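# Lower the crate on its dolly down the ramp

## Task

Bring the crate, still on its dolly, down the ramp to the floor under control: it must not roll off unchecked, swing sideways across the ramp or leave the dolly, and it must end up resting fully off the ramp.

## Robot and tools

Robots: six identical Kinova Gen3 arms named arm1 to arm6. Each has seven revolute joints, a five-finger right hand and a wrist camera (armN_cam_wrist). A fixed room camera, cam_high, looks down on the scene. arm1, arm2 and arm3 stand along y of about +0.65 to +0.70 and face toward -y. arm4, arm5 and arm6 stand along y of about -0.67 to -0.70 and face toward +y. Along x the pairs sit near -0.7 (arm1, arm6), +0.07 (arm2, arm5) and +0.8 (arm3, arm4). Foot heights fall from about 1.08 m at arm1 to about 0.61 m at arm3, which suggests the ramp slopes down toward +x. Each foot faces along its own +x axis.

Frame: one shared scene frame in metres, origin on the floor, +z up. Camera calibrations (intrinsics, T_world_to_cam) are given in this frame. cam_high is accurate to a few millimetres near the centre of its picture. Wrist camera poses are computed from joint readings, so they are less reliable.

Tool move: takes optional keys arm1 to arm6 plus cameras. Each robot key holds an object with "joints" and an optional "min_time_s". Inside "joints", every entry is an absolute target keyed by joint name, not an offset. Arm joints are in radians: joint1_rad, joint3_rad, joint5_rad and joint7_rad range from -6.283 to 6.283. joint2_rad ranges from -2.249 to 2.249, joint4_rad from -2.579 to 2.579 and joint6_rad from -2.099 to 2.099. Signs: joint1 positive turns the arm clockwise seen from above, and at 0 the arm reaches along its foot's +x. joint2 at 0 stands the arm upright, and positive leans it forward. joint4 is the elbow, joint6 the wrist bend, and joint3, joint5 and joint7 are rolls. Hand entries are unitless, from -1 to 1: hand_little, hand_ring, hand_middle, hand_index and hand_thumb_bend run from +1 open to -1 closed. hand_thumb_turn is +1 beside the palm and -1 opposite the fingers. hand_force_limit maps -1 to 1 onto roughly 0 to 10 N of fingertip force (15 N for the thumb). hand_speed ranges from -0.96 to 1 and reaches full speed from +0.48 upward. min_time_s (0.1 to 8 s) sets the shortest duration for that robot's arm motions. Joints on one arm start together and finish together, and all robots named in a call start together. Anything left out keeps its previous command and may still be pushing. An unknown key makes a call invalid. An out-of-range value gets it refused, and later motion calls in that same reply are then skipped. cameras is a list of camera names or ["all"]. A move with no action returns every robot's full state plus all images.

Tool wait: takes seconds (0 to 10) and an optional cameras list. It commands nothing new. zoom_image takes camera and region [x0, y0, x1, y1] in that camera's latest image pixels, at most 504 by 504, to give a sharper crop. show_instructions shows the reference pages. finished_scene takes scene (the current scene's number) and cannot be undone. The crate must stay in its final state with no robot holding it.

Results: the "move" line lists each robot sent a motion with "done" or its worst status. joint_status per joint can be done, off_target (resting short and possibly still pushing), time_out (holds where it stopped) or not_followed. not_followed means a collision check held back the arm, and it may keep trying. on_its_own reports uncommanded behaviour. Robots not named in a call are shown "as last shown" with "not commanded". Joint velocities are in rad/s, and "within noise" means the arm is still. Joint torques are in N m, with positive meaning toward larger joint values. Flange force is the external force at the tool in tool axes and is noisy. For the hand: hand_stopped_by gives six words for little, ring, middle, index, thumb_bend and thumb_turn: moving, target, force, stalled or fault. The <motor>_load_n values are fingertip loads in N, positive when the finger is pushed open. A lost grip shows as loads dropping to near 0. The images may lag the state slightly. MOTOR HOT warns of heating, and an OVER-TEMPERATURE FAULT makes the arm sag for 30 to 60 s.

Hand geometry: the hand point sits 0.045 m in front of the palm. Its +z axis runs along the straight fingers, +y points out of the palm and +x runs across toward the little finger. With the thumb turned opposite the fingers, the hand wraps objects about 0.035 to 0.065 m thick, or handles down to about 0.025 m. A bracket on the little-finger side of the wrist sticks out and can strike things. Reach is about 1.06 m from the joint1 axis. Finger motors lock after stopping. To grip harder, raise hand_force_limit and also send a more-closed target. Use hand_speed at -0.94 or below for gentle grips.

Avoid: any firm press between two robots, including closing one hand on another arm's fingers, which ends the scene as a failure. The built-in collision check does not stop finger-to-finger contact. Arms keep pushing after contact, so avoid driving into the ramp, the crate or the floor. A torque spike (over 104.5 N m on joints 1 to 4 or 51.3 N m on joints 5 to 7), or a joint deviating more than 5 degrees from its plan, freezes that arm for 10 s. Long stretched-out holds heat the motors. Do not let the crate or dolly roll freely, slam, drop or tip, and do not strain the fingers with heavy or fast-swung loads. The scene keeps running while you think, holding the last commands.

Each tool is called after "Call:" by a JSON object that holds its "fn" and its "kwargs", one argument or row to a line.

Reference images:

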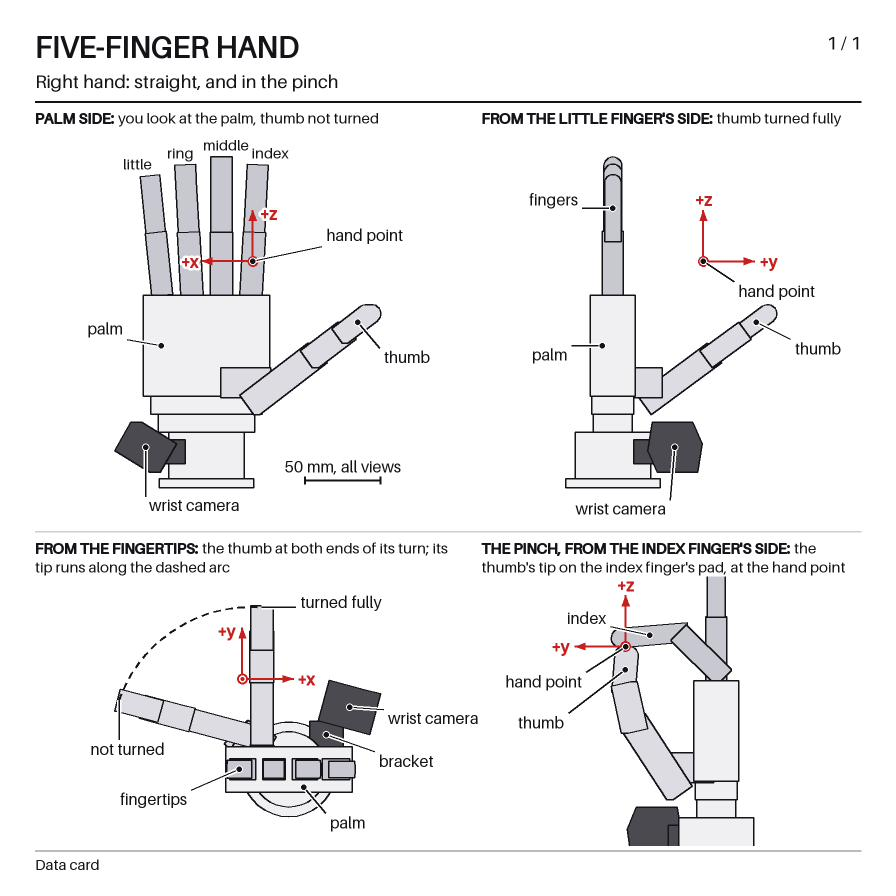

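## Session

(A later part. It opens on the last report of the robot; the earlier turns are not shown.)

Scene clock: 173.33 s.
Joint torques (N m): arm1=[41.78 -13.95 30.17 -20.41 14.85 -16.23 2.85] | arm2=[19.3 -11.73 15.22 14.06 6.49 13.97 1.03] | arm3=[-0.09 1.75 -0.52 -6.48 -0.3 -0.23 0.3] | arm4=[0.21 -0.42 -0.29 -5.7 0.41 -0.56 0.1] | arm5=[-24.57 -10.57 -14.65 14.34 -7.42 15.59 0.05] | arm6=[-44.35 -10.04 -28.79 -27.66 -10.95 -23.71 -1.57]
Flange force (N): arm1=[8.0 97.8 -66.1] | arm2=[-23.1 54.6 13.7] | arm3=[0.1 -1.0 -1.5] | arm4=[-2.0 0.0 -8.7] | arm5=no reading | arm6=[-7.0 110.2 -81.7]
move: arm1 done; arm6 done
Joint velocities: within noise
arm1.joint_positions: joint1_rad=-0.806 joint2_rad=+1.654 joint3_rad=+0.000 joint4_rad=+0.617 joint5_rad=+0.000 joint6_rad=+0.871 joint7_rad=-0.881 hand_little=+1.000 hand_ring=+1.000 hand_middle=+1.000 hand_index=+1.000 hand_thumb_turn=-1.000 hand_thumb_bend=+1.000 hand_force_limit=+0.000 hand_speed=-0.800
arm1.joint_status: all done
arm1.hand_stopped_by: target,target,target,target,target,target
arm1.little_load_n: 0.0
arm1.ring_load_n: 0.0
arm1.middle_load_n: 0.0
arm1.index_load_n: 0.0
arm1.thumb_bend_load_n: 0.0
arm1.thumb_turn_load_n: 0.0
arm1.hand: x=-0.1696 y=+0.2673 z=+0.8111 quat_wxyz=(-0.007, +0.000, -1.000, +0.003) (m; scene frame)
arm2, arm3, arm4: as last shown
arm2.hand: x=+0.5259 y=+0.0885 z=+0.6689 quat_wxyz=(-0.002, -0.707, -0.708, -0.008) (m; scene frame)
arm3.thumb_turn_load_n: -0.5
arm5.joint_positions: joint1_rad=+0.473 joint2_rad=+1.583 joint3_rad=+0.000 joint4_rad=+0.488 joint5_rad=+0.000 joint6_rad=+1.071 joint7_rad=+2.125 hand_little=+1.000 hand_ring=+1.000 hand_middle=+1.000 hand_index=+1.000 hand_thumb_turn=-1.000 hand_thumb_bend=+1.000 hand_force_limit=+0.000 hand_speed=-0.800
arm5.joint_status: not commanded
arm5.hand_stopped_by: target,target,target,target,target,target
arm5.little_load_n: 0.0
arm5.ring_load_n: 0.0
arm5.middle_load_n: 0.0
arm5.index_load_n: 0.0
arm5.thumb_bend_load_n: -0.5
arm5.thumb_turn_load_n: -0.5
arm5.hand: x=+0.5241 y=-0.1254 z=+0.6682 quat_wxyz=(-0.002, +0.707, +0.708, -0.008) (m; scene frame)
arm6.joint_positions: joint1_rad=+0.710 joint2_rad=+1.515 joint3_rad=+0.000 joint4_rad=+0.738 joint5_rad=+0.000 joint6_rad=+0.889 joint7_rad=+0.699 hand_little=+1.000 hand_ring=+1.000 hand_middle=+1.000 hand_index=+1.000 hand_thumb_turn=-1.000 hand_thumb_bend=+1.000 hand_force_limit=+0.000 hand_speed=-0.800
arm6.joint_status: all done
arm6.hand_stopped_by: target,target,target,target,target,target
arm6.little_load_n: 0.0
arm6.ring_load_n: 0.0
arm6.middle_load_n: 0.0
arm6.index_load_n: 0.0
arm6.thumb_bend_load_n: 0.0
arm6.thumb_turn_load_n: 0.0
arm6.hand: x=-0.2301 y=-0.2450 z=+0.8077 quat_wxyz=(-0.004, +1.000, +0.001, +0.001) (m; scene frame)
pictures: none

Call:
{"fn": "move", "kwargs": {
  "arm2": {"joints": {"joint1_rad": -0.8034, "joint2_rad": 1.5502, "joint4_rad": 0.6479, "joint6_rad": 0.9435, "joint7_rad": -2.243}, "min_time_s": 1.5},
  "arm5": {"joints": {"joint1_rad": 0.485, "joint2_rad": 1.6093, "joint4_rad": 0.4211, "joint6_rad": 1.1112, "joint7_rad": 2.1364}, "min_time_s": 1.5},
  "cameras": ["cam_high", "arm1_cam_wrist", "arm6_cam_wrist"]
}}

Scene clock: 175.90 s.
Joint torques (N m): arm1=[50.85 -20.24 36.79 -8.04 17.2 -2.97 1.37] | arm2=[-1.14 -24.43 0.75 -6.39 -0.04 -0.23 0.26] | arm3=[-0.11 1.79 -0.52 -6.54 -0.35 -0.16 0.37] | arm4=[0.19 -0.46 -0.3 -5.67 0.42 -0.55 0.1] | arm5=[0.3 -27.35 -0.27 -7.19 0.24 0.1 -0.28] | arm6=[-55.14 -18.83 -36.67 -12.92 -14.36 -9.09 -1.13]
Flange force (N): arm1=[-39.4 70.9 -17.1] | arm2=[0.6 -1.4 -2.7] | arm3=[0.2 -0.9 -1.0] | arm4=[-2.1 0.0 -8.9] | arm5=no reading | arm6=[48.7 71.9 -29.4]
move: arm2 done; arm5 done
Joint velocities: within noise
arm1, arm3, arm4, arm6: as last shown
arm1.hand: x=-0.1696 y=+0.2674 z=+0.8111 quat_wxyz=(-0.007, +0.000, -1.000, +0.003) (m; scene frame)
arm2.joint_positions: joint1_rad=-0.803 joint2_rad=+1.550 joint3_rad=+0.000 joint4_rad=+0.648 joint5_rad=+0.000 joint6_rad=+0.943 joint7_rad=-2.243 hand_little=+1.000 hand_ring=+1.000 hand_middle=+1.000 hand_index=+1.000 hand_thumb_turn=-1.000 hand_thumb_bend=+1.000 hand_force_limit=+0.000 hand_speed=-0.800
arm2.joint_status: all done
arm2.hand_stopped_by: target,target,target,target,target,target
arm2.little_load_n: 0.0
arm2.ring_load_n: 0.0
arm2.middle_load_n: 0.0
arm2.index_load_n: 0.5
arm2.thumb_bend_load_n: 0.0
arm2.thumb_turn_load_n: -0.5
arm2.hand: x=+0.5360 y=+0.0886 z=+0.6689 quat_wxyz=(-0.002, -0.707, -0.708, -0.008) (m; scene frame)
arm3.ring_load_n: -0.5
arm3.thumb_turn_load_n: 0.0
arm5.joint_positions: joint1_rad=+0.485 joint2_rad=+1.609 joint3_rad=+0.000 joint4_rad=+0.421 joint5_rad=+0.000 joint6_rad=+1.111 joint7_rad=+2.136 hand_little=+1.000 hand_ring=+1.000 hand_middle=+1.000 hand_index=+1.000 hand_thumb_turn=-1.000 hand_thumb_bend=+1.000 hand_force_limit=+0.000 hand_speed=-0.800
arm5.joint_status: all done
arm5.hand_stopped_by: target,target,target,target,target,target
arm5.little_load_n: 0.0
arm5.ring_load_n: 0.0
arm5.middle_load_n: 0.0
arm5.index_load_n: 0.0
arm5.thumb_bend_load_n: 0.0
arm5.thumb_turn_load_n: 0.0
arm5.hand: x=+0.5339 y=-0.1253 z=+0.6682 quat_wxyz=(-0.002, +0.707, +0.707, -0.008) (m; scene frame)
arm6.hand: x=-0.2302 y=-0.2450 z=+0.8076 quat_wxyz=(-0.004, +1.000, +0.001, +0.001) (m; scene frame)
pictures: arm1_cam_wrist, arm6_cam_wrist, cam_high
camera_calibration:
arm1_cam_wrist: T_world_to_cam=[[-0.27642, 0.958927, -0.0636461, -0.24843], [0.809531, 0.268023, 0.522325, -0.353851], [0.51793, 0.0928575, -0.850368, 0.86972], [0, 0, 0, 1]] pos_world=[-0.232672, 0.252307, 0.908595]
arm6_cam_wrist: T_world_to_cam=[[0.251871, -0.967565, 0.0194558, -0.199319], [-0.809431, -0.199601, 0.552251, -0.687308], [-0.530455, -0.154844, -0.833451, 0.627862], [0, 0, 0, 1]] pos_world=[-0.173073, -0.232821, 0.906737]

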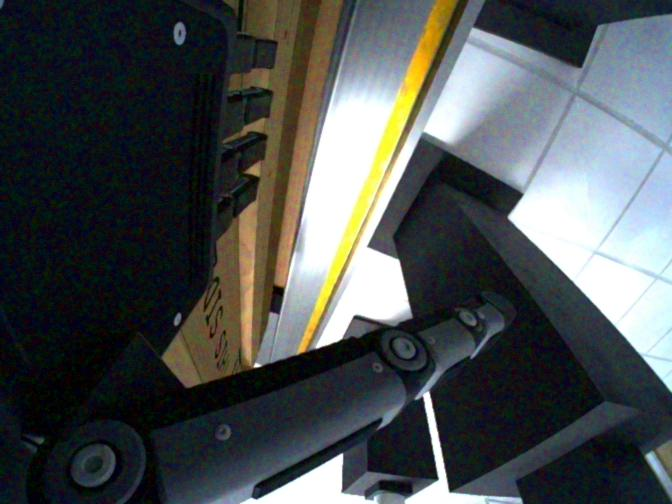

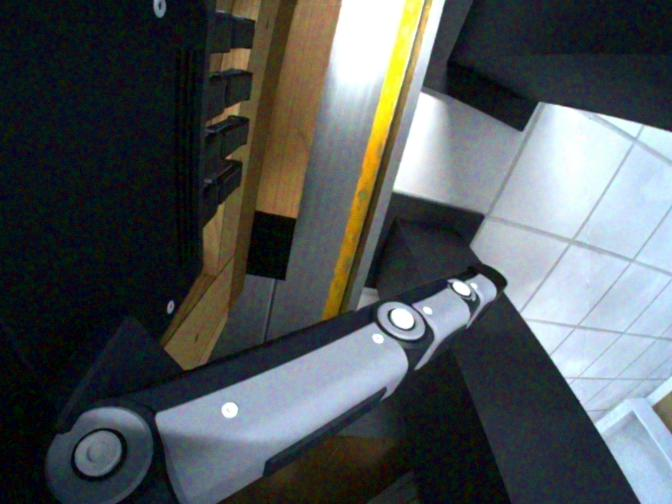

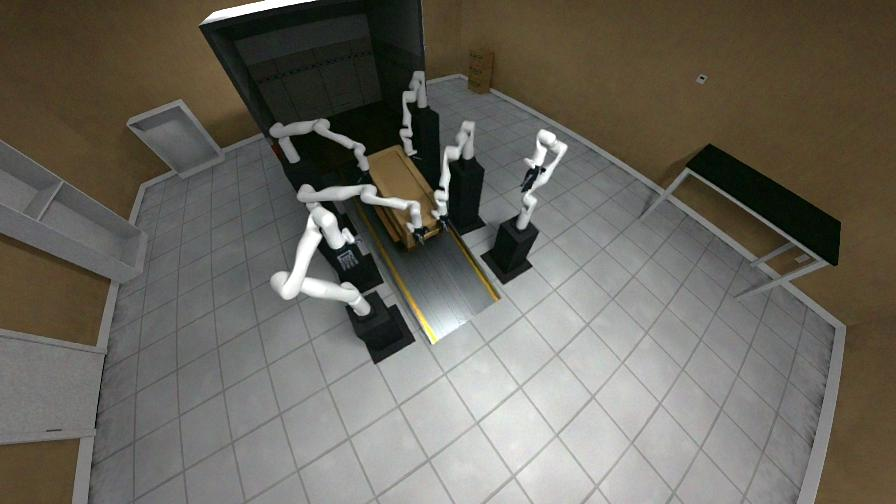

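Call:
{"fn": "move", "kwargs": {
  "arm2": {"joints": {"joint1_rad": -1.1144, "joint2_rad": 1.2875, "joint4_rad": 1.5092, "joint6_rad": 0.3449, "joint7_rad": -2.554}, "min_time_s": 2.5},
  "arm5": {"joints": {"joint1_rad": 0.7418, "joint2_rad": 1.2617, "joint4_rad": 1.4461, "joint6_rad": 0.4338, "joint7_rad": 2.3932}, "min_time_s": 2.5}
}}

Call:
{"fn": "move", "kwargs": {
  "arm2": {"joints": {"joint1_rad": 0.0, "joint2_rad": 0.2, "joint4_rad": 2.0, "joint6_rad": 0.9416, "joint7_rad": 0.1312}, "min_time_s": 3},
  "arm5": {"joints": {"joint1_rad": 0.0, "joint2_rad": 0.2, "joint4_rad": 2.0, "joint6_rad": 0.9416, "joint7_rad": 0.0806}, "min_time_s": 3},
  "arm3": {"joints": {"joint1_rad": 0.2, "joint2_rad": 0.2, "joint3_rad": 0, "joint4_rad": 2.0, "joint5_rad": 0, "joint6_rad": 0.9416, "joint7_rad": 0.25, "hand_thumb_turn": -1}, "min_time_s": 3},
  "arm4": {"joints": {"joint1_rad": -0.3, "joint2_rad": 0.2, "joint3_rad": 0, "joint4_rad": 2.0, "joint5_rad": 0, "joint6_rad": 0.9416, "joint7_rad": -0.26, "hand_thumb_turn": -1}, "min_time_s": 3},
  "cameras": ["cam_high"]
}}

Scene clock: 182.17 s.
Joint torques (N m): arm1=[50.87 -20.13 36.84 -7.97 17.19 -2.94 1.35] | arm2=[-1.05 -19.9 0.71 -2.64 -0.02 -0.26 0.25] | arm3=[-0.15 1.82 -0.55 -6.49 -0.34 -0.2 0.3] | arm4=[0.23 -0.46 -0.29 -5.71 0.4 -0.53 0.1] | arm5=[0.39 -22.6 -0.19 -3.26 0.17 0.06 -0.3] | arm6=[-55.14 -18.82 -36.63 -12.89 -14.38 -9.13 -1.08]
Flange force (N): arm1=[-39.5 70.8 -17.2] | arm2=[-1.3 -0.4 -2.9] | arm3=[0.1 -1.2 -1.3] | arm4=[-2.1 0.0 -8.7] | arm5=[1.2 0.3 2.4] | arm6=[48.9 71.6 -29.4]
move: arm2 done; arm5 done
Joint velocities: within noise
arm1, arm3, arm4, arm6: as last shown
arm1.hand: x=-0.1696 y=+0.2673 z=+0.8111 quat_wxyz=(-0.007, +0.000, -1.000, +0.004) (m; scene frame)
arm2.joint_positions: joint1_rad=-1.114 joint2_rad=+1.287 joint3_rad=+0.000 joint4_rad=+1.509 joint5_rad=+0.000 joint6_rad=+0.345 joint7_rad=-2.554 hand_little=+1.000 hand_ring=+1.000 hand_middle=+1.000 hand_index=+1.000 hand_thumb_turn=-1.000 hand_thumb_bend=+1.000 hand_force_limit=+0.000 hand_speed=-0.800
arm2.joint_status: all done
arm2.hand_stopped_by: target,target,target,target,target,target
arm2.little_load_n: 0.0
arm2.ring_load_n: 0.0
arm2.middle_load_n: 0.0
arm2.index_load_n: 0.0
arm2.thumb_bend_load_n: 0.0
arm2.thumb_turn_load_n: -0.5
arm2.hand: x=+0.5457 y=+0.3289 z=+0.6687 quat_wxyz=(-0.002, -0.707, -0.708, -0.008) (m; scene frame)
arm3.ring_load_n: 0.0
arm5.joint_positions: joint1_rad=+0.742 joint2_rad=+1.262 joint3_rad=+0.000 joint4_rad=+1.446 joint5_rad=+0.000 joint6_rad=+0.434 joint7_rad=+2.393 hand_little=+1.000 hand_ring=+1.000 hand_middle=+1.000 hand_index=+1.000 hand_thumb_turn=-1.000 hand_thumb_bend=+1.000 hand_force_limit=+0.000 hand_speed=-0.800
arm5.joint_status: all done
arm5.hand_stopped_by: target,target,target,target,target,target
arm5.little_load_n: 0.0
arm5.ring_load_n: 0.0
arm5.middle_load_n: 0.0
arm5.index_load_n: 0.0
arm5.thumb_bend_load_n: -0.5
arm5.thumb_turn_load_n: 0.0
arm5.hand: x=+0.5443 y=-0.3604 z=+0.6682 quat_wxyz=(-0.002, +0.707, +0.707, -0.008) (m; scene frame)
arm6.hand: x=-0.2301 y=-0.2449 z=+0.8077 quat_wxyz=(-0.004, +1.000, +0.001, +0.001) (m; scene frame)
pictures: none

Scene clock: 187.80 s.
Joint torques (N m): arm1=[50.83 -20.13 36.84 -7.99 17.18 -2.93 1.33] | arm2=[-0.84 -9.19 0.4 -6.24 -0.05 -0.15 0.26] | arm3=[-0.24 -9.54 -0.47 -6.06 -0.39 0.13 0.28] | arm4=[0.31 -10.91 -0.34 -4.9 0.43 -0.58 0.1] | arm5=[0.35 -11.26 -0.77 -6.49 0.03 0.1 -0.28] | arm6=[-55.09 -18.8 -36.6 -12.92 -14.31 -9.07 -1.08]
Flange force (N): arm1=[-39.3 70.9 -17.3] | arm2=[0.0 2.0 -3.1] | arm3=[-0.2 0.4 -1.5] | arm4=[-1.4 -6.2 -4.1] | arm5=[0.8 -1.7 1.5] | arm6=[48.4 72.0 -29.5]
move: arm2 done; arm3 done; arm4 done; arm5 done
Joint velocities: within noise
arm1, arm6: as last shown
arm2.joint_positions: joint1_rad=+0.000 joint2_rad=+0.200 joint3_rad=+0.000 joint4_rad=+2.000 joint5_rad=+0.000 joint6_rad=+0.942 joint7_rad=+0.131 hand_little=+1.000 hand_ring=+1.000 hand_middle=+1.000 hand_index=+1.000 hand_thumb_turn=-1.000 hand_thumb_bend=+1.000 hand_force_limit=+0.000 hand_speed=-0.800
arm2.joint_status: all done
arm2.hand_stopped_by: target,target,target,target,target,target
arm2.little_load_n: -0.5
arm2.ring_load_n: 0.0
arm2.middle_load_n: 0.0
arm2.index_load_n: 0.0
arm2.thumb_bend_load_n: 0.0
arm2.thumb_turn_load_n: 0.0
arm2.hand: x=+0.0309 y=+0.3878 z=+1.0676 quat_wxyz=(-0.007, +0.001, -1.000, -0.004) (m; scene frame)
arm3.joint_positions: joint1_rad=+0.200 joint2_rad=+0.200 joint3_rad=+0.000 joint4_rad=+2.000 joint5_rad=+0.000 joint6_rad=+0.942 joint7_rad=+0.250 hand_little=+1.000 hand_ring=+1.000 hand_middle=+1.000 hand_index=+1.000 hand_thumb_turn=-1.000 hand_thumb_bend=+1.000 hand_force_limit=+0.000 hand_speed=-0.800
arm3.joint_status: all done
arm3.hand_stopped_by: target,target,target,target,target,target
arm3.little_load_n: 0.0
arm3.ring_load_n: 0.0
arm3.middle_load_n: 0.0
arm3.index_load_n: 0.0
arm3.thumb_bend_load_n: 0.0
arm3.thumb_turn_load_n: 0.0
arm3.hand: x=+0.7313 y=+0.4437 z=+0.7990 quat_wxyz=(-0.002, +0.001, -1.000, +0.000) (m; scene frame)
arm4.joint_positions: joint1_rad=-0.300 joint2_rad=+0.200 joint3_rad=+0.000 joint4_rad=+2.000 joint5_rad=+0.000 joint6_rad=+0.942 joint7_rad=-0.260 hand_little=+1.000 hand_ring=+1.000 hand_middle=+1.000 hand_index=+1.000 hand_thumb_turn=-1.000 hand_thumb_bend=+1.000 hand_force_limit=+0.000 hand_speed=-0.800
arm4.joint_status: all done
arm4.hand_stopped_by: target,target,target,target,target,target
arm4.little_load_n: 0.0
arm4.ring_load_n: 0.0
arm4.middle_load_n: 0.0
arm4.index_load_n: 0.0
arm4.thumb_bend_load_n: 0.0
arm4.thumb_turn_load_n: 0.0
arm4.hand: x=+0.6691 y=-0.4325 z=+0.8378 quat_wxyz=(-0.002, +1.000, +0.000, +0.006) (m; scene frame)
arm5.joint_positions: joint1_rad=+0.000 joint2_rad=+0.200 joint3_rad=+0.000 joint4_rad=+2.000 joint5_rad=+0.000 joint6_rad=+0.942 joint7_rad=+0.081 hand_little=+1.000 hand_ring=+1.000 hand_middle=+1.000 hand_index=+1.000 hand_thumb_turn=-1.000 hand_thumb_bend=+1.000 hand_force_limit=+0.000 hand_speed=-0.800
arm5.joint_status: all done
arm5.hand_stopped_by: target,target,target,target,target,target
arm5.little_load_n: 0.0
arm5.ring_load_n: 0.0
arm5.middle_load_n: 0.0
arm5.index_load_n: 0.0
arm5.thumb_bend_load_n: 0.5
arm5.thumb_turn_load_n: 0.0
arm5.hand: x=+0.1033 y=-0.3972 z=+1.0593 quat_wxyz=(+0.004, +1.000, +0.001, -0.007) (m; scene frame)
pictures: cam_high

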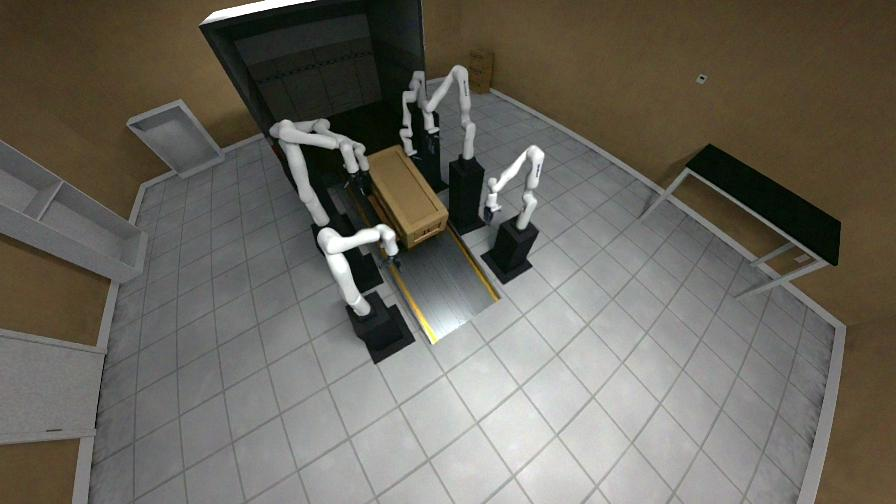

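Call:
{"fn": "move", "kwargs": {
  "arm3": {"joints": {"joint1_rad": 0.7325, "joint2_rad": 1.1316, "joint4_rad": 0.721, "joint6_rad": 1.289, "joint7_rad": 0.7809}, "min_time_s": 3},
  "arm4": {"joints": {"joint1_rad": -0.8256, "joint2_rad": 1.1262, "joint4_rad": 0.8589, "joint6_rad": 1.1565, "joint7_rad": -0.7861}, "min_time_s": 3},
  "cameras": ["cam_high", "arm3_cam_wrist", "arm4_cam_wrist"]
}}

Call:
{"fn": "zoom_image", "kwargs": {
  "camera": "cam_high",
  "region": [340, 130, 500, 290]
}}

Scene clock: 191.33 s.
Joint torques (N m): arm1=[50.86 -20.15 36.82 -7.96 17.19 -2.93 1.37] | arm2=[-0.85 -9.19 0.38 -6.23 -0.07 -0.15 0.25] | arm3=[-0.16 -23.91 -0.14 -7.08 -0.37 0.2 0.33] | arm4=[0.52 -24.92 -0.03 -5.76 0.39 -0.58 0.1] | arm5=[0.38 -11.29 -0.72 -6.53 0.12 0.05 -0.28] | arm6=[-55.13 -18.8 -36.61 -12.88 -14.32 -9.11 -1.13]
Flange force (N): arm1=[-39.6 70.7 -17.1] | arm2=[0.0 2.0 -3.2] | arm3=[0.4 -0.9 -1.2] | arm4=[-10.0 -10.0 -1.4] | arm5=[0.7 -1.7 1.4] | arm6=[48.9 71.7 -29.4]
move: arm3 done; arm4 done
Joint velocities: within noise
arm1, arm2, arm5, arm6: as last shown
arm1.middle_load_n: 0.5
arm2.little_load_n: 0.0
arm3.joint_positions: joint1_rad=+0.732 joint2_rad=+1.132 joint3_rad=+0.000 joint4_rad=+0.721 joint5_rad=+0.000 joint6_rad=+1.289 joint7_rad=+0.781 hand_little=+1.000 hand_ring=+1.000 hand_middle=+1.000 hand_index=+1.000 hand_thumb_turn=-1.000 hand_thumb_bend=+1.000 hand_force_limit=+0.000 hand_speed=-0.800
arm3.joint_status: all done
arm3.hand_stopped_by: target,target,target,target,target,target
arm3.little_load_n: 0.0
arm3.ring_load_n: 0.0
arm3.middle_load_n: 0.0
arm3.index_load_n: 0.0
arm3.thumb_bend_load_n: 0.0
arm3.thumb_turn_load_n: 0.0
arm3.hand: x=+0.3409 y=+0.2971 z=+0.6616 quat_wxyz=(-0.002, +0.000, -1.000, +0.000) (m; scene frame)
arm4.joint_positions: joint1_rad=-0.826 joint2_rad=+1.126 joint3_rad=+0.000 joint4_rad=+0.859 joint5_rad=+0.000 joint6_rad=+1.156 joint7_rad=-0.786 hand_little=+1.000 hand_ring=+1.000 hand_middle=+1.000 hand_index=+1.000 hand_thumb_turn=-1.000 hand_thumb_bend=+1.000 hand_force_limit=+0.000 hand_speed=-0.800
arm4.joint_status: all done
arm4.hand_stopped_by: target,target,target,target,target,target
arm4.little_load_n: 0.0
arm4.ring_load_n: 0.0
arm4.middle_load_n: 0.0
arm4.index_load_n: 0.0
arm4.thumb_bend_load_n: 0.0
arm4.thumb_turn_load_n: 0.0
arm4.hand: x=+0.2794 y=-0.2747 z=+0.6610 quat_wxyz=(-0.002, +1.000, -0.001, +0.006) (m; scene frame)
arm5.thumb_bend_load_n: 0.0
pictures: arm3_cam_wrist, arm4_cam_wrist, cam_high
camera_calibration:
arm3_cam_wrist: T_world_to_cam=[[-0.2456, 0.968562, 0.0396131, -0.229748], [0.843974, 0.193549, 0.500246, -0.672882], [0.476852, 0.156293, -0.864976, 0.475078], [0, 0, 0, 1]] pos_world=[0.284927, 0.278509, 0.756639]
arm4_cam_wrist: T_world_to_cam=[[0.316995, -0.948395, 0.00778719, -0.363462], [-0.815832, -0.268481, 0.512187, -0.183494], [-0.483665, -0.168714, -0.858838, 0.773252], [0, 0, 0, 1]] pos_world=[0.339511, -0.263512, 0.760913]

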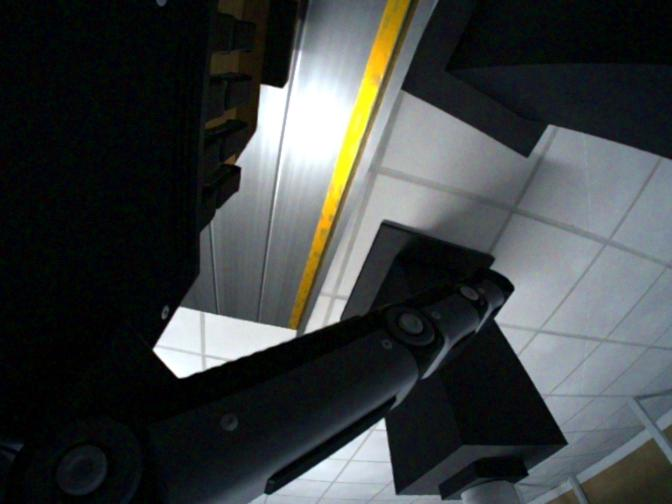

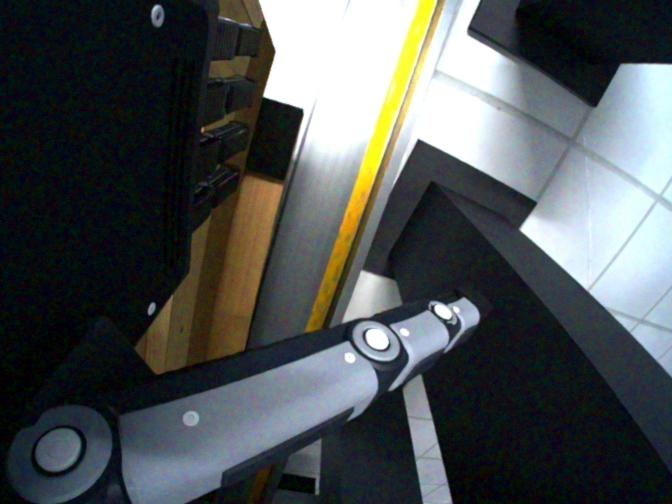

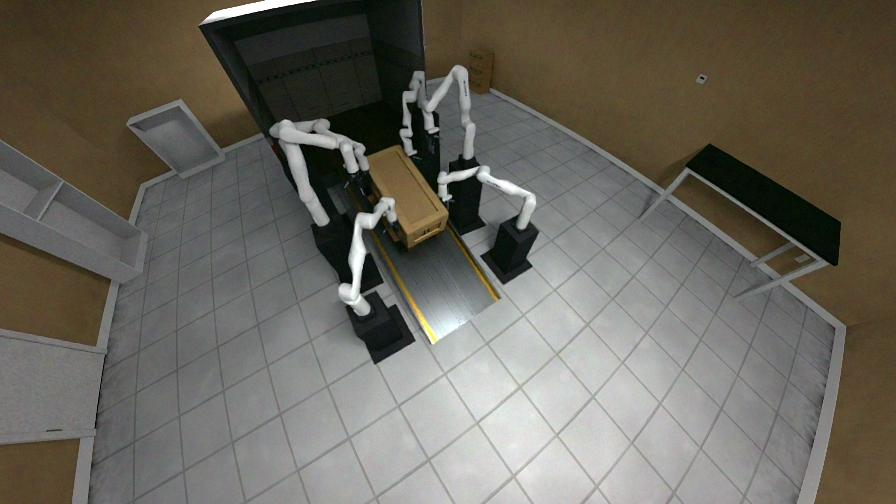

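Scaled by 3.150 from the camera's 896x504 image, which has a finer 1280x720 frame.

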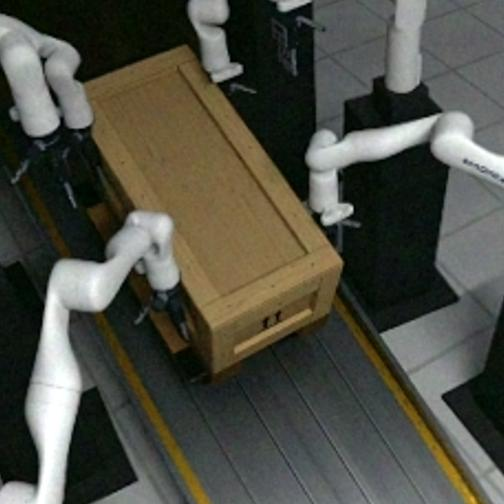

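Call:
{"fn": "move", "kwargs": {
  "arm3": {"joints": {"joint1_rad": 0.7104, "joint2_rad": 1.1896, "joint4_rad": 0.59, "joint6_rad": 1.362, "joint7_rad": 0.7588}, "min_time_s": 2},
  "arm4": {"joints": {"joint1_rad": -0.8029, "joint2_rad": 1.1768, "joint4_rad": 0.7424, "joint6_rad": 1.2224, "joint7_rad": -0.7634}, "min_time_s": 2}
}}

Scene clock: 195.13 s.
Joint torques (N m): arm1=[42.95 -15.63 31.23 -17.82 15.22 -13.41 2.56] | arm2=[-0.84 -9.16 0.39 -6.19 -0.08 -0.15 0.26] | arm3=[-57.67 -10.01 -28.83 -43.35 -15.55 -37.82 -1.56] | arm4=[51.46 -10.46 30.49 -44.77 17 -35.7 1.66] | arm5=[0.31 -11.28 -0.81 -6.56 0.12 0.06 -0.27] | arm6=[-47.27 -13.17 -30.94 -24.76 -11.93 -20.35 -1.49]
Flange force (N): arm1=[-1.9 90.7 -54.9] | arm2=[0.0 1.9 -3.3] | arm3=[-81.5 198.9 -49.4] | arm4=[62.4 186.5 -59.0] | arm5=[0.9 -1.6 1.5] | arm6=[5.9 102.3 -68.2]
move: arm3 done; arm4 done
TORQUE WARNING: arm3's joint6_rad reached its warning level (29.4 N m). A warning alone does not stop the arm.
TORQUE WARNING: arm4's joint6_rad reached its warning level (29.4 N m). A warning alone does not stop the arm.
Joint velocities: within noise
arm1, arm2, arm5, arm6: as last shown
arm1.middle_load_n: 0.0
arm1.hand: x=-0.1697 y=+0.2673 z=+0.8111 quat_wxyz=(-0.007, +0.000, -1.000, +0.004) (m; scene frame)
arm2.middle_load_n: 0.5
arm3.joint_positions: joint1_rad=+0.711 joint2_rad=+1.190 joint3_rad=+0.000 joint4_rad=+0.590 joint5_rad=+0.000 joint6_rad=+1.365 joint7_rad=+0.759 hand_little=+1.000 hand_ring=+1.000 hand_middle=+1.000 hand_index=+1.000 hand_thumb_turn=-1.000 hand_thumb_bend=+1.000 hand_force_limit=+0.000 hand_speed=-0.800
arm3.joint_status: all done
arm3.hand_stopped_by: target,target,target,target,target,target
arm3.little_load_n: 0.0
arm3.ring_load_n: 0.0
arm3.middle_load_n: 0.0
arm3.index_load_n: 0.0
arm3.thumb_bend_load_n: 0.0
arm3.thumb_turn_load_n: 0.0
arm3.hand: x=+0.3412 y=+0.2760 z=+0.6617 quat_wxyz=(-0.003, +0.000, -1.000, -0.001) (m; scene frame)
arm4.joint_positions: joint1_rad=-0.803 joint2_rad=+1.177 joint3_rad=+0.000 joint4_rad=+0.742 joint5_rad=+0.000 joint6_rad=+1.226 joint7_rad=-0.763 hand_little=+1.000 hand_ring=+1.000 hand_middle=+1.000 hand_index=+1.000 hand_thumb_turn=-1.000 hand_thumb_bend=+1.000 hand_force_limit=+0.000 hand_speed=-0.800
arm4.joint_status: all done
arm4.hand_stopped_by: target,target,target,target,target,target
arm4.little_load_n: 0.0
arm4.ring_load_n: 0.0
arm4.middle_load_n: 0.0
arm4.index_load_n: 0.0
arm4.thumb_bend_load_n: 0.0
arm4.thumb_turn_load_n: 0.0
arm4.hand: x=+0.2800 y=-0.2536 z=+0.6610 quat_wxyz=(-0.001, +1.000, -0.001, +0.007) (m; scene frame)
arm5.thumb_bend_load_n: -0.5
arm6.thumb_bend_load_n: -0.5
arm6.hand: x=-0.2302 y=-0.2450 z=+0.8077 quat_wxyz=(-0.004, +1.000, +0.001, +0.001) (m; scene frame)
pictures: none

Call:
{"fn": "move", "kwargs": {
  "cameras": ["arm3_cam_wrist", "arm4_cam_wrist", "cam_high"]
}}

Call:
{"fn": "zoom_image", "kwargs": {
  "camera": "cam_high",
  "region": [370, 170, 480, 270]
}}

Scene clock: 195.63 s.
Joint torques (N m): arm1=[42.68 -15.52 31 -17.93 15.1 -13.54 2.58] | arm2=[-0.82 -9.16 0.4 -6.23 -0.07 -0.14 0.26] | arm3=[-58.33 -10.14 -29.21 -43.34 -15.67 -37.85 -1.45] | arm4=[52.4 -10.49 31 -44.79 17.34 -35.68 1.65] | arm5=[0.35 -11.3 -0.68 -6.47 0.14 0.03 -0.29] | arm6=[-47.36 -13.45 -31.05 -24.84 -12 -20.39 -1.47]
Flange force (N): arm1=[-1.2 90.8 -55.5] | arm2=[-0.1 2.0 -3.2] | arm3=[-80.4 198.8 -49.4] | arm4=[61.4 187.5 -58.9] | arm5=[0.8 -1.9 1.3] | arm6=[6.2 102.1 -67.8]
TORQUE WARNING: arm3's joint6_rad reached its warning level (29.4 N m). A warning alone does not stop the arm.
TORQUE WARNING: arm4's joint6_rad reached its warning level (29.4 N m). A warning alone does not stop the arm.
Joint velocities: within noise
arm1.joint_positions: joint1_rad=-0.806 joint2_rad=+1.654 joint3_rad=+0.000 joint4_rad=+0.617 joint5_rad=+0.000 joint6_rad=+0.871 joint7_rad=-0.881 hand_little=+1.000 hand_ring=+1.000 hand_middle=+1.000 hand_index=+1.000 hand_thumb_turn=-1.000 hand_thumb_bend=+1.000 hand_force_limit=+0.000 hand_speed=-0.800
arm1.joint_status: not commanded
arm1.hand_stopped_by: target,target,target,target,target,target
arm1.little_load_n: 0.0
arm1.ring_load_n: 0.0
arm1.middle_load_n: 0.0
arm1.index_load_n: 0.0
arm1.thumb_bend_load_n: 0.0
arm1.thumb_turn_load_n: 0.0
arm1.hand: x=-0.1697 y=+0.2673 z=+0.8111 quat_wxyz=(-0.007, +0.000, -1.000, +0.004) (m; scene frame)
arm2.joint_positions: joint1_rad=+0.000 joint2_rad=+0.200 joint3_rad=+0.000 joint4_rad=+2.000 joint5_rad=+0.000 joint6_rad=+0.942 joint7_rad=+0.131 hand_little=+1.000 hand_ring=+1.000 hand_middle=+1.000 hand_index=+1.000 hand_thumb_turn=-1.000 hand_thumb_bend=+1.000 hand_force_limit=+0.000 hand_speed=-0.800
arm2.joint_status: not commanded
arm2.hand_stopped_by: target,target,target,target,target,target
arm2.little_load_n: 0.0
arm2.ring_load_n: 0.0
arm2.middle_load_n: 0.0
arm2.index_load_n: 0.0
arm2.thumb_bend_load_n: 0.0
arm2.thumb_turn_load_n: 0.0
arm2.hand: x=+0.0309 y=+0.3878 z=+1.0676 quat_wxyz=(-0.007, +0.001, -1.000, -0.004) (m; scene frame)
arm3.joint_positions: joint1_rad=+0.711 joint2_rad=+1.190 joint3_rad=+0.000 joint4_rad=+0.590 joint5_rad=+0.000 joint6_rad=+1.365 joint7_rad=+0.759 hand_little=+1.000 hand_ring=+1.000 hand_middle=+1.000 hand_index=+1.000 hand_thumb_turn=-1.000 hand_thumb_bend=+1.000 hand_force_limit=+0.000 hand_speed=-0.800
arm3.joint_status: all done
arm3.hand_stopped_by: target,target,target,target,target,target
arm3.little_load_n: 0.0
arm3.ring_load_n: 0.0
arm3.middle_load_n: 0.0
arm3.index_load_n: 0.0
arm3.thumb_bend_load_n: -0.5
arm3.thumb_turn_load_n: 0.0
arm3.hand: x=+0.3414 y=+0.2759 z=+0.6616 quat_wxyz=(-0.003, +0.000, -1.000, -0.001) (m; scene frame)
arm4.joint_positions: joint1_rad=-0.803 joint2_rad=+1.177 joint3_rad=+0.000 joint4_rad=+0.742 joint5_rad=+0.000 joint6_rad=+1.226 joint7_rad=-0.763 hand_little=+1.000 hand_ring=+1.000 hand_middle=+1.000 hand_index=+1.000 hand_thumb_turn=-1.000 hand_thumb_bend=+1.000 hand_force_limit=+0.000 hand_speed=-0.800
arm4.joint_status: all done
arm4.hand_stopped_by: target,target,target,target,target,target
arm4.little_load_n: 0.0
arm4.ring_load_n: 0.0
arm4.middle_load_n: 0.0
arm4.index_load_n: 0.0
arm4.thumb_bend_load_n: 0.0
arm4.thumb_turn_load_n: 0.0
arm4.hand: x=+0.2800 y=-0.2535 z=+0.6610 quat_wxyz=(-0.001, +1.000, -0.001, +0.007) (m; scene frame)
arm5.joint_positions: joint1_rad=+0.000 joint2_rad=+0.200 joint3_rad=+0.000 joint4_rad=+2.000 joint5_rad=+0.000 joint6_rad=+0.942 joint7_rad=+0.081 hand_little=+1.000 hand_ring=+1.000 hand_middle=+1.000 hand_index=+1.000 hand_thumb_turn=-1.000 hand_thumb_bend=+1.000 hand_force_limit=+0.000 hand_speed=-0.800
arm5.joint_status: not commanded
arm5.hand_stopped_by: target,target,target,target,target,target
arm5.little_load_n: 0.0
arm5.ring_load_n: 0.0
arm5.middle_load_n: 0.0
arm5.index_load_n: 0.0
arm5.thumb_bend_load_n: 0.0
arm5.thumb_turn_load_n: 0.0
arm5.hand: x=+0.1033 y=-0.3972 z=+1.0593 quat_wxyz=(+0.004, +1.000, +0.001, -0.007) (m; scene frame)
arm6.joint_positions: joint1_rad=+0.710 joint2_rad=+1.515 joint3_rad=+0.000 joint4_rad=+0.738 joint5_rad=+0.000 joint6_rad=+0.889 joint7_rad=+0.699 hand_little=+1.000 hand_ring=+1.000 hand_middle=+1.000 hand_index=+1.000 hand_thumb_turn=-1.000 hand_thumb_bend=+1.000 hand_force_limit=+0.000 hand_speed=-0.800
arm6.joint_status: not commanded
arm6.hand_stopped_by: target,target,target,target,target,target
arm6.little_load_n: 0.0
arm6.ring_load_n: 0.0
arm6.middle_load_n: 0.0
arm6.index_load_n: 0.0
arm6.thumb_bend_load_n: 0.0
arm6.thumb_turn_load_n: 0.0
arm6.hand: x=-0.2301 y=-0.2449 z=+0.8077 quat_wxyz=(-0.004, +1.000, +0.001, +0.001) (m; scene frame)
pictures: arm3_cam_wrist, arm4_cam_wrist, cam_high
camera_calibration:
arm3_cam_wrist: T_world_to_cam=[[-0.245371, 0.968553, 0.0412013, -0.210315], [0.842956, 0.192177, 0.502487, -0.670069], [0.478768, 0.158026, -0.863602, 0.476222], [0, 0, 0, 1]] pos_world=[0.285234, 0.257217, 0.756633]
arm4_cam_wrist: T_world_to_cam=[[0.316862, -0.948411, 0.0107601, -0.345423], [-0.817022, -0.267168, 0.510976, -0.175806], [-0.481741, -0.1707, -0.859527, 0.776555], [0, 0, 0, 1]] pos_world=[0.339912, -0.242015, 0.761019]

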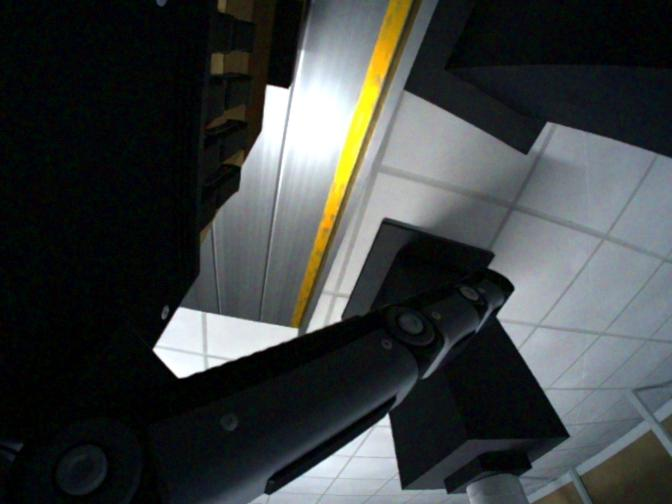

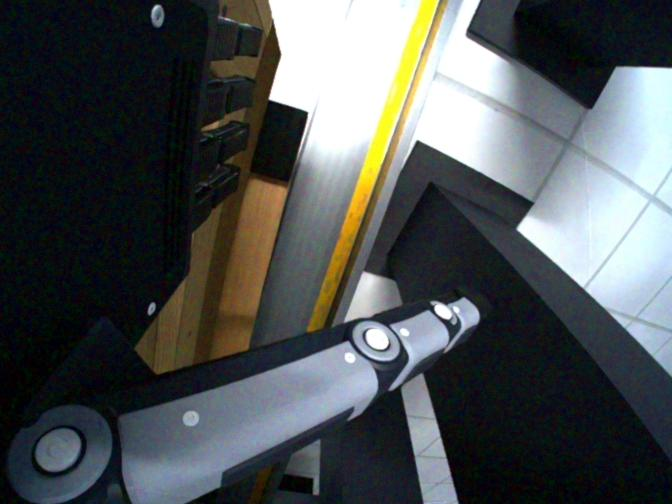

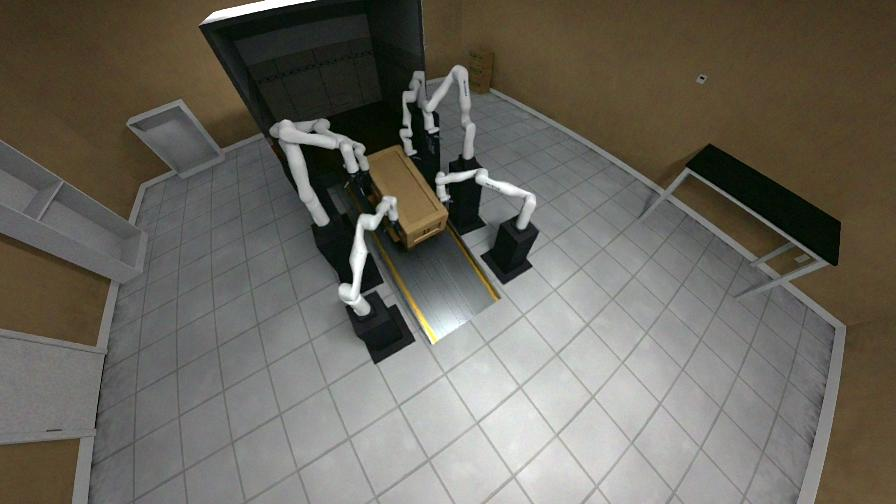

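Scaled by 4.582 from the camera's 896x504 image, which has a finer 1280x720 frame.

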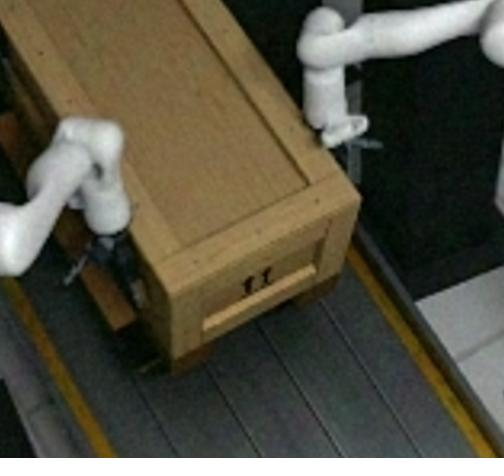

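Call:
{"fn": "move", "kwargs": {
  "arm3": {"joints": {"joint1_rad": 0.7197, "joint2_rad": 1.1518, "joint4_rad": 0.6364, "joint6_rad": 1.3534, "joint7_rad": 0.7681}, "min_time_s": 1.5},
  "arm4": {"joints": {"joint1_rad": -0.8123, "joint2_rad": 1.1389, "joint4_rad": 0.7888, "joint6_rad": 1.2139, "joint7_rad": -0.7728}, "min_time_s": 1.5}
}}

Scene clock: 198.70 s.
Joint torques (N m): arm1=[50.56 -19.71 36.68 -7.51 17.17 -2.77 1.37] | arm2=[-0.84 -9.18 0.39 -6.26 -0.06 -0.17 0.28] | arm3=[-0.24 -24.26 -0.2 -7.24 -0.35 0.17 0.35] | arm4=[0.53 -25.21 -0.07 -5.97 0.4 -0.58 0.11] | arm5=[0.47 -11.3 -0.79 -6.47 0.13 0.02 -0.26] | arm6=[-55.63 -18.87 -36.81 -11.78 -14.39 -8.22 -1.02]
Flange force (N): arm1=[-40.5 69.3 -17.0] | arm2=[-0.1 2.0 -3.2] | arm3=[0.6 -0.9 -1.1] | arm4=[-10.6 -10.8 -1.7] | arm5=[0.6 -1.9 1.2] | arm6=[52.1 69.0 -26.9]
move: arm3 done; arm4 done
TORQUE WARNING: arm3's joint6_rad reached its warning level (29.4 N m). A warning alone does not stop the arm.
TORQUE WARNING: arm4's joint6_rad reached its warning level (29.4 N m). A warning alone does not stop the arm.
Joint velocities: within noise
arm1, arm2, arm5, arm6: as last shown
arm1.hand: x=-0.1696 y=+0.2674 z=+0.8111 quat_wxyz=(-0.007, +0.000, -1.000, +0.003) (m; scene frame)
arm3.joint_positions: joint1_rad=+0.720 joint2_rad=+1.152 joint3_rad=+0.000 joint4_rad=+0.636 joint5_rad=+0.000 joint6_rad=+1.353 joint7_rad=+0.768 hand_little=+1.000 hand_ring=+1.000 hand_middle=+1.000 hand_index=+1.000 hand_thumb_turn=-1.000 hand_thumb_bend=+1.000 hand_force_limit=+0.000 hand_speed=-0.800
arm3.joint_status: all done
arm3.hand_stopped_by: target,target,target,target,target,target
arm3.little_load_n: 0.0
arm3.ring_load_n: 0.0
arm3.middle_load_n: 0.0
arm3.index_load_n: 0.0
arm3.thumb_bend_load_n: 0.0
arm3.thumb_turn_load_n: 0.0
arm3.hand: x=+0.3409 y=+0.2846 z=+0.6735 quat_wxyz=(-0.002, +0.000, -1.000, +0.000) (m; scene frame)
arm4.joint_positions: joint1_rad=-0.812 joint2_rad=+1.139 joint3_rad=+0.000 joint4_rad=+0.789 joint5_rad=+0.000 joint6_rad=+1.214 joint7_rad=-0.773 hand_little=+1.000 hand_ring=+1.000 hand_middle=+1.000 hand_index=+1.000 hand_thumb_turn=-1.000 hand_thumb_bend=+1.000 hand_force_limit=+0.000 hand_speed=-0.800
arm4.joint_status: all done
arm4.hand_stopped_by: target,target,target,target,target,target
arm4.little_load_n: 0.0
arm4.ring_load_n: 0.0
arm4.middle_load_n: 0.0
arm4.index_load_n: 0.0
arm4.thumb_bend_load_n: 0.0
arm4.thumb_turn_load_n: 0.0
arm4.hand: x=+0.2795 y=-0.2623 z=+0.6730 quat_wxyz=(-0.002, +1.000, -0.001, +0.006) (m; scene frame)
arm6.hand: x=-0.2302 y=-0.2450 z=+0.8076 quat_wxyz=(-0.004, +1.000, +0.001, +0.001) (m; scene frame)
pictures: none

Call:
{"fn": "move", "kwargs": {
  "arm3": {"joints": {"joint1_rad": 0.7162, "joint2_rad": 1.1617, "joint4_rad": 0.6134, "joint6_rad": 1.3665, "joint7_rad": 0.7646}, "min_time_s": 1},
  "arm4": {"joints": {"joint1_rad": -0.8088, "joint2_rad": 1.1471, "joint4_rad": 0.7701, "joint6_rad": 1.2244, "joint7_rad": -0.7693}, "min_time_s": 1}
}}

Scene clock: 200.40 s.
Joint torques (N m): arm1=[50.59 -19.74 36.71 -7.54 17.17 -2.78 1.37] | arm2=[-0.81 -9.18 0.4 -6.23 -0.07 -0.11 0.26] | arm3=[-0.18 -24.28 -0.13 -7.23 -0.33 0.21 0.3] | arm4=[0.51 -25.29 -0.08 -6 0.39 -0.58 0.1] | arm5=[0.41 -11.29 -0.7 -6.47 0.07 0.02 -0.33] | arm6=[-55.65 -19.07 -36.8 -11.9 -14.43 -8.19 -1.03]
Flange force (N): arm1=[-40.4 69.4 -17.0] | arm2=[-0.1 2.0 -3.1] | arm3=[0.5 -0.9 -1.2] | arm4=[-10.7 -11.1 -1.8] | arm5=[0.8 -1.9 1.2] | arm6=[51.9 69.4 -26.6]
move: arm3 done; arm4 done
Joint velocities: within noise
arm1, arm2, arm5, arm6: as last shown
arm1.hand: x=-0.1696 y=+0.2673 z=+0.8111 quat_wxyz=(-0.007, +0.000, -1.000, +0.004) (m; scene frame)
arm2.ring_load_n: 0.5
arm3.joint_positions: joint1_rad=+0.716 joint2_rad=+1.162 joint3_rad=+0.000 joint4_rad=+0.613 joint5_rad=+0.000 joint6_rad=+1.366 joint7_rad=+0.765 hand_little=+1.000 hand_ring=+1.000 hand_middle=+1.000 hand_index=+1.000 hand_thumb_turn=-1.000 hand_thumb_bend=+1.000 hand_force_limit=+0.000 hand_speed=-0.800
arm3.joint_status: all done
arm3.hand_stopped_by: target,target,target,target,target,target
arm3.little_load_n: 0.0
arm3.ring_load_n: 0.0
arm3.middle_load_n: 0.0
arm3.index_load_n: 0.0
arm3.thumb_bend_load_n: 0.0
arm3.thumb_turn_load_n: 0.0
arm3.hand: x=+0.3409 y=+0.2810 z=+0.6737 quat_wxyz=(-0.002, +0.000, -1.000, +0.000) (m; scene frame)
arm4.joint_positions: joint1_rad=-0.809 joint2_rad=+1.147 joint3_rad=+0.000 joint4_rad=+0.770 joint5_rad=+0.000 joint6_rad=+1.224 joint7_rad=-0.769 hand_little=+1.000 hand_ring=+1.000 hand_middle=+1.000 hand_index=+1.000 hand_thumb_turn=-1.000 hand_thumb_bend=+1.000 hand_force_limit=+0.000 hand_speed=-0.800
arm4.joint_status: all done
arm4.hand_stopped_by: target,target,target,target,target,target
arm4.little_load_n: 0.0
arm4.ring_load_n: 0.0
arm4.middle_load_n: 0.0
arm4.index_load_n: 0.0
arm4.thumb_bend_load_n: 0.0
arm4.thumb_turn_load_n: 0.0
arm4.hand: x=+0.2795 y=-0.2589 z=+0.6729 quat_wxyz=(-0.002, +1.000, -0.001, +0.006) (m; scene frame)
arm5.index_load_n: 0.5
arm6.ring_load_n: -0.5
arm6.hand: x=-0.2301 y=-0.2449 z=+0.8077 quat_wxyz=(-0.004, +1.000, +0.001, +0.001) (m; scene frame)
pictures: none

Call:
{"fn": "move", "kwargs": {
  "arm3": {"joints": {"joint1_rad": 0.7113, "joint2_rad": 1.1765, "joint4_rad": 0.5804, "joint6_rad": 1.3847, "joint7_rad": 0.7597}, "min_time_s": 1.5},
  "arm4": {"joints": {"joint1_rad": -0.8037, "joint2_rad": 1.1597, "joint4_rad": 0.7412, "joint6_rad": 1.2407, "joint7_rad": -0.7642}, "min_time_s": 1.5}
}}

Scene clock: 202.80 s.
Joint torques (N m): arm1=[50.59 -20.34 36.72 -7.51 17.18 -2.54 1.34] | arm2=[-0.8 -9.21 0.39 -6.24 -0.07 -0.13 0.25] | arm3=[-1.44 -21.11 -0.77 -6.66 -0.67 -0.51 0.38] | arm4=[1.44 -22.62 0.46 -5.66 0.67 -1.2 0.06] | arm5=[0.37 -11.14 -0.78 -6.57 0.11 0.01 -0.39] | arm6=[-55.83 -19.69 -36.97 -11.82 -14.42 -8 -1.02]
Flange force (N): arm1=[-41.0 68.9 -15.4] | arm2=[-0.1 2.0 -3.1] | arm3=[-1.5 3.4 -6.3] | arm4=[-9.5 -7.9 -6.5] | arm5=[1.1 -1.3 1.1] | arm6=[53.0 68.5 -25.0]
move: arm3 done; arm4 done
Joint velocities: within noise
arm1, arm2, arm5, arm6: as last shown
arm2.ring_load_n: 0.0
arm3.joint_positions: joint1_rad=+0.711 joint2_rad=+1.176 joint3_rad=+0.000 joint4_rad=+0.580 joint5_rad=+0.000 joint6_rad=+1.385 joint7_rad=+0.760 hand_little=+1.000 hand_ring=+1.000 hand_middle=+1.000 hand_index=+1.000 hand_thumb_turn=-1.000 hand_thumb_bend=+1.000 hand_force_limit=+0.000 hand_speed=-0.800
arm3.joint_status: all done
arm3.hand_stopped_by: target,target,target,target,target,target
arm3.little_load_n: -0.5
arm3.ring_load_n: 0.0
arm3.middle_load_n: 0.0
arm3.index_load_n: 0.0
arm3.thumb_bend_load_n: 0.0
arm3.thumb_turn_load_n: 0.0
arm3.hand: x=+0.3408 y=+0.2760 z=+0.6735 quat_wxyz=(-0.002, +0.000, -1.000, +0.000) (m; scene frame)
arm4.joint_positions: joint1_rad=-0.804 joint2_rad=+1.160 joint3_rad=+0.000 joint4_rad=+0.741 joint5_rad=+0.000 joint6_rad=+1.241 joint7_rad=-0.764 hand_little=+1.000 hand_ring=+1.000 hand_middle=+1.000 hand_index=+1.000 hand_thumb_turn=-1.000 hand_thumb_bend=+1.000 hand_force_limit=+0.000 hand_speed=-0.800
arm4.joint_status: all done
arm4.hand_stopped_by: target,target,target,target,target,target
arm4.little_load_n: 0.0
arm4.ring_load_n: 0.0
arm4.middle_load_n: 0.0
arm4.index_load_n: 0.0
arm4.thumb_bend_load_n: 0.0
arm4.thumb_turn_load_n: 0.5
arm4.hand: x=+0.2794 y=-0.2538 z=+0.6729 quat_wxyz=(-0.002, +1.000, -0.001, +0.006) (m; scene frame)
arm5.index_load_n: 0.0
arm6.ring_load_n: 0.0
arm6.middle_load_n: -0.5
pictures: none

Call:
{"fn": "move", "kwargs": {
  "arm3": {"joints": {"joint1_rad": 0.7057, "joint2_rad": 1.1934, "joint4_rad": 0.5424, "joint6_rad": 1.4058, "joint7_rad": 0.7541}, "min_time_s": 1.5},
  "arm4": {"joints": {"joint1_rad": -0.7982, "joint2_rad": 1.1736, "joint4_rad": 0.7093, "joint6_rad": 1.2587, "joint7_rad": -0.7587}, "min_time_s": 1.5}
}}

Scene clock: 205.17 s.
Joint torques (N m): arm1=[46.49 -18.18 34.13 -10.99 16.32 -6.37 1.81] | arm2=[-0.82 -9.19 0.4 -6.24 -0.05 -0.16 0.27] | arm3=[-26.01 -12.89 -14.26 -25.74 -9.31 -23.45 -2.39] | arm4=[20.72 -12.46 12.91 -24.84 9.44 -21.67 2.88] | arm5=[0.32 -11.26 -0.75 -6.55 0.09 0.08 -0.34] | arm6=[-51.25 -16.84 -34 -17.61 -13.27 -13.41 -1.14]
Flange force (N): arm1=[-25.7 75.1 -30.2] | arm2=[-0.1 2.0 -3.2] | arm3=[-45.8 102.2 -35.8] | arm4=[30.5 86.0 -42.0] | arm5=[1.0 -1.5 1.5] | arm6=[30.7 83.1 -44.2]
move: arm3 done; arm4 done
Joint velocities: within noise
arm1, arm2, arm5, arm6: as last shown
arm1.hand: x=-0.1697 y=+0.2673 z=+0.8111 quat_wxyz=(-0.007, +0.000, -1.000, +0.004) (m; scene frame)
arm3.joint_positions: joint1_rad=+0.706 joint2_rad=+1.193 joint3_rad=+0.000 joint4_rad=+0.542 joint5_rad=+0.000 joint6_rad=+1.406 joint7_rad=+0.754 hand_little=+1.000 hand_ring=+1.000 hand_middle=+1.000 hand_index=+1.000 hand_thumb_turn=-1.000 hand_thumb_bend=+1.000 hand_force_limit=+0.000 hand_speed=-0.800
arm3.joint_status: all done
arm3.hand_stopped_by: target,target,target,target,target,target
arm3.little_load_n: 0.0
arm3.ring_load_n: 0.0
arm3.middle_load_n: 0.0
arm3.index_load_n: 0.0
arm3.thumb_bend_load_n: 0.0
arm3.thumb_turn_load_n: 0.0
arm3.hand: x=+0.3409 y=+0.2705 z=+0.6735 quat_wxyz=(-0.002, +0.000, -1.000, +0.000) (m; scene frame)
arm4.joint_positions: joint1_rad=-0.798 joint2_rad=+1.174 joint3_rad=+0.000 joint4_rad=+0.709 joint5_rad=+0.000 joint6_rad=+1.259 joint7_rad=-0.759 hand_little=+1.000 hand_ring=+1.000 hand_middle=+1.000 hand_index=+1.000 hand_thumb_turn=-1.000 hand_thumb_bend=+1.000 hand_force_limit=+0.000 hand_speed=-0.800
arm4.joint_status: all done
arm4.hand_stopped_by: target,target,target,target,target,target
arm4.little_load_n: 0.0
arm4.ring_load_n: 0.0
arm4.middle_load_n: 0.0
arm4.index_load_n: 0.0
arm4.thumb_bend_load_n: 0.0
arm4.thumb_turn_load_n: 0.0
arm4.hand: x=+0.2794 y=-0.2484 z=+0.6730 quat_wxyz=(-0.002, +1.000, -0.001, +0.006) (m; scene frame)
arm5.thumb_bend_load_n: -0.5
arm6.middle_load_n: 0.0
arm6.hand: x=-0.2302 y=-0.2449 z=+0.8077 quat_wxyz=(-0.004, +1.000, +0.001, +0.001) (m; scene frame)
pictures: none

Call:
{"fn": "move", "kwargs": {
  "arm1": {"joints": {"joint1_rad": -0.812, "joint2_rad": 1.6425, "joint4_rad": 0.648, "joint6_rad": 0.851, "joint7_rad": -0.887}, "min_time_s": 1},
  "arm6": {"joints": {"joint1_rad": 0.716, "joint2_rad": 1.5035, "joint4_rad": 0.769, "joint6_rad": 0.869, "joint7_rad": 0.705}, "min_time_s": 1}
}}

Scene clock: 206.87 s.
Joint torques (N m): arm1=[10.16 -12.5 7.4 -0.5 3.02 1.11 -0.23] | arm2=[-0.88 -9.15 0.43 -6.23 -0.07 -0.13 0.25] | arm3=[-28.55 -12.67 -15.4 -21.16 -9.94 -19.39 -2.43] | arm4=[23.78 -12.22 14.67 -23.8 10.33 -20.96 2.82] | arm5=[0.41 -11.19 -0.69 -6.54 0.08 0.04 -0.24] | arm6=[-15.63 -11.18 -10.41 2.61 -3.03 0.96 0.48]
Flange force (N): arm1=[-12.2 9.6 -16.1] | arm2=[0.0 2.1 -3.2] | arm3=[-26.9 88.7 -33.7] | arm4=[24.5 85.8 -41.8] | arm5=[0.5 -1.5 1.3] | arm6=[32.7 -2.0 -13.5]
move: arm1 done; arm6 done
Joint velocities: within noise
arm1.joint_positions: joint1_rad=-0.812 joint2_rad=+1.642 joint3_rad=+0.000 joint4_rad=+0.648 joint5_rad=+0.000 joint6_rad=+0.851 joint7_rad=-0.887 hand_little=+1.000 hand_ring=+1.000 hand_middle=+1.000 hand_index=+1.000 hand_thumb_turn=-1.000 hand_thumb_bend=+1.000 hand_force_limit=+0.000 hand_speed=-0.800
arm1.joint_status: all done
arm1.hand_stopped_by: target,target,target,target,target,target
arm1.little_load_n: 0.0
arm1.ring_load_n: 0.0
arm1.middle_load_n: 0.0
arm1.index_load_n: 0.0
arm1.thumb_bend_load_n: 0.0
arm1.thumb_turn_load_n: 0.0
arm1.hand: x=-0.1698 y=+0.2727 z=+0.8111 quat_wxyz=(-0.007, +0.000, -1.000, +0.004) (m; scene frame)
arm2, arm3, arm4, arm5: as last shown
arm2.thumb_turn_load_n: 0.5
arm4.hand: x=+0.2794 y=-0.2483 z=+0.6730 quat_wxyz=(-0.002, +1.000, +0.000, +0.006) (m; scene frame)
arm5.thumb_bend_load_n: 0.0
arm6.joint_positions: joint1_rad=+0.716 joint2_rad=+1.503 joint3_rad=+0.000 joint4_rad=+0.769 joint5_rad=+0.000 joint6_rad=+0.869 joint7_rad=+0.705 hand_little=+1.000 hand_ring=+1.000 hand_middle=+1.000 hand_index=+1.000 hand_thumb_turn=-1.000 hand_thumb_bend=+1.000 hand_force_limit=+0.000 hand_speed=-0.800
arm6.joint_status: all done
arm6.hand_stopped_by: target,target,target,target,target,target
arm6.little_load_n: 0.0
arm6.ring_load_n: 0.0
arm6.middle_load_n: 0.0
arm6.index_load_n: 0.0
arm6.thumb_bend_load_n: 0.0
arm6.thumb_turn_load_n: 0.0
arm6.hand: x=-0.2300 y=-0.2508 z=+0.8075 quat_wxyz=(-0.004, +1.000, +0.001, +0.001) (m; scene frame)
pictures: none


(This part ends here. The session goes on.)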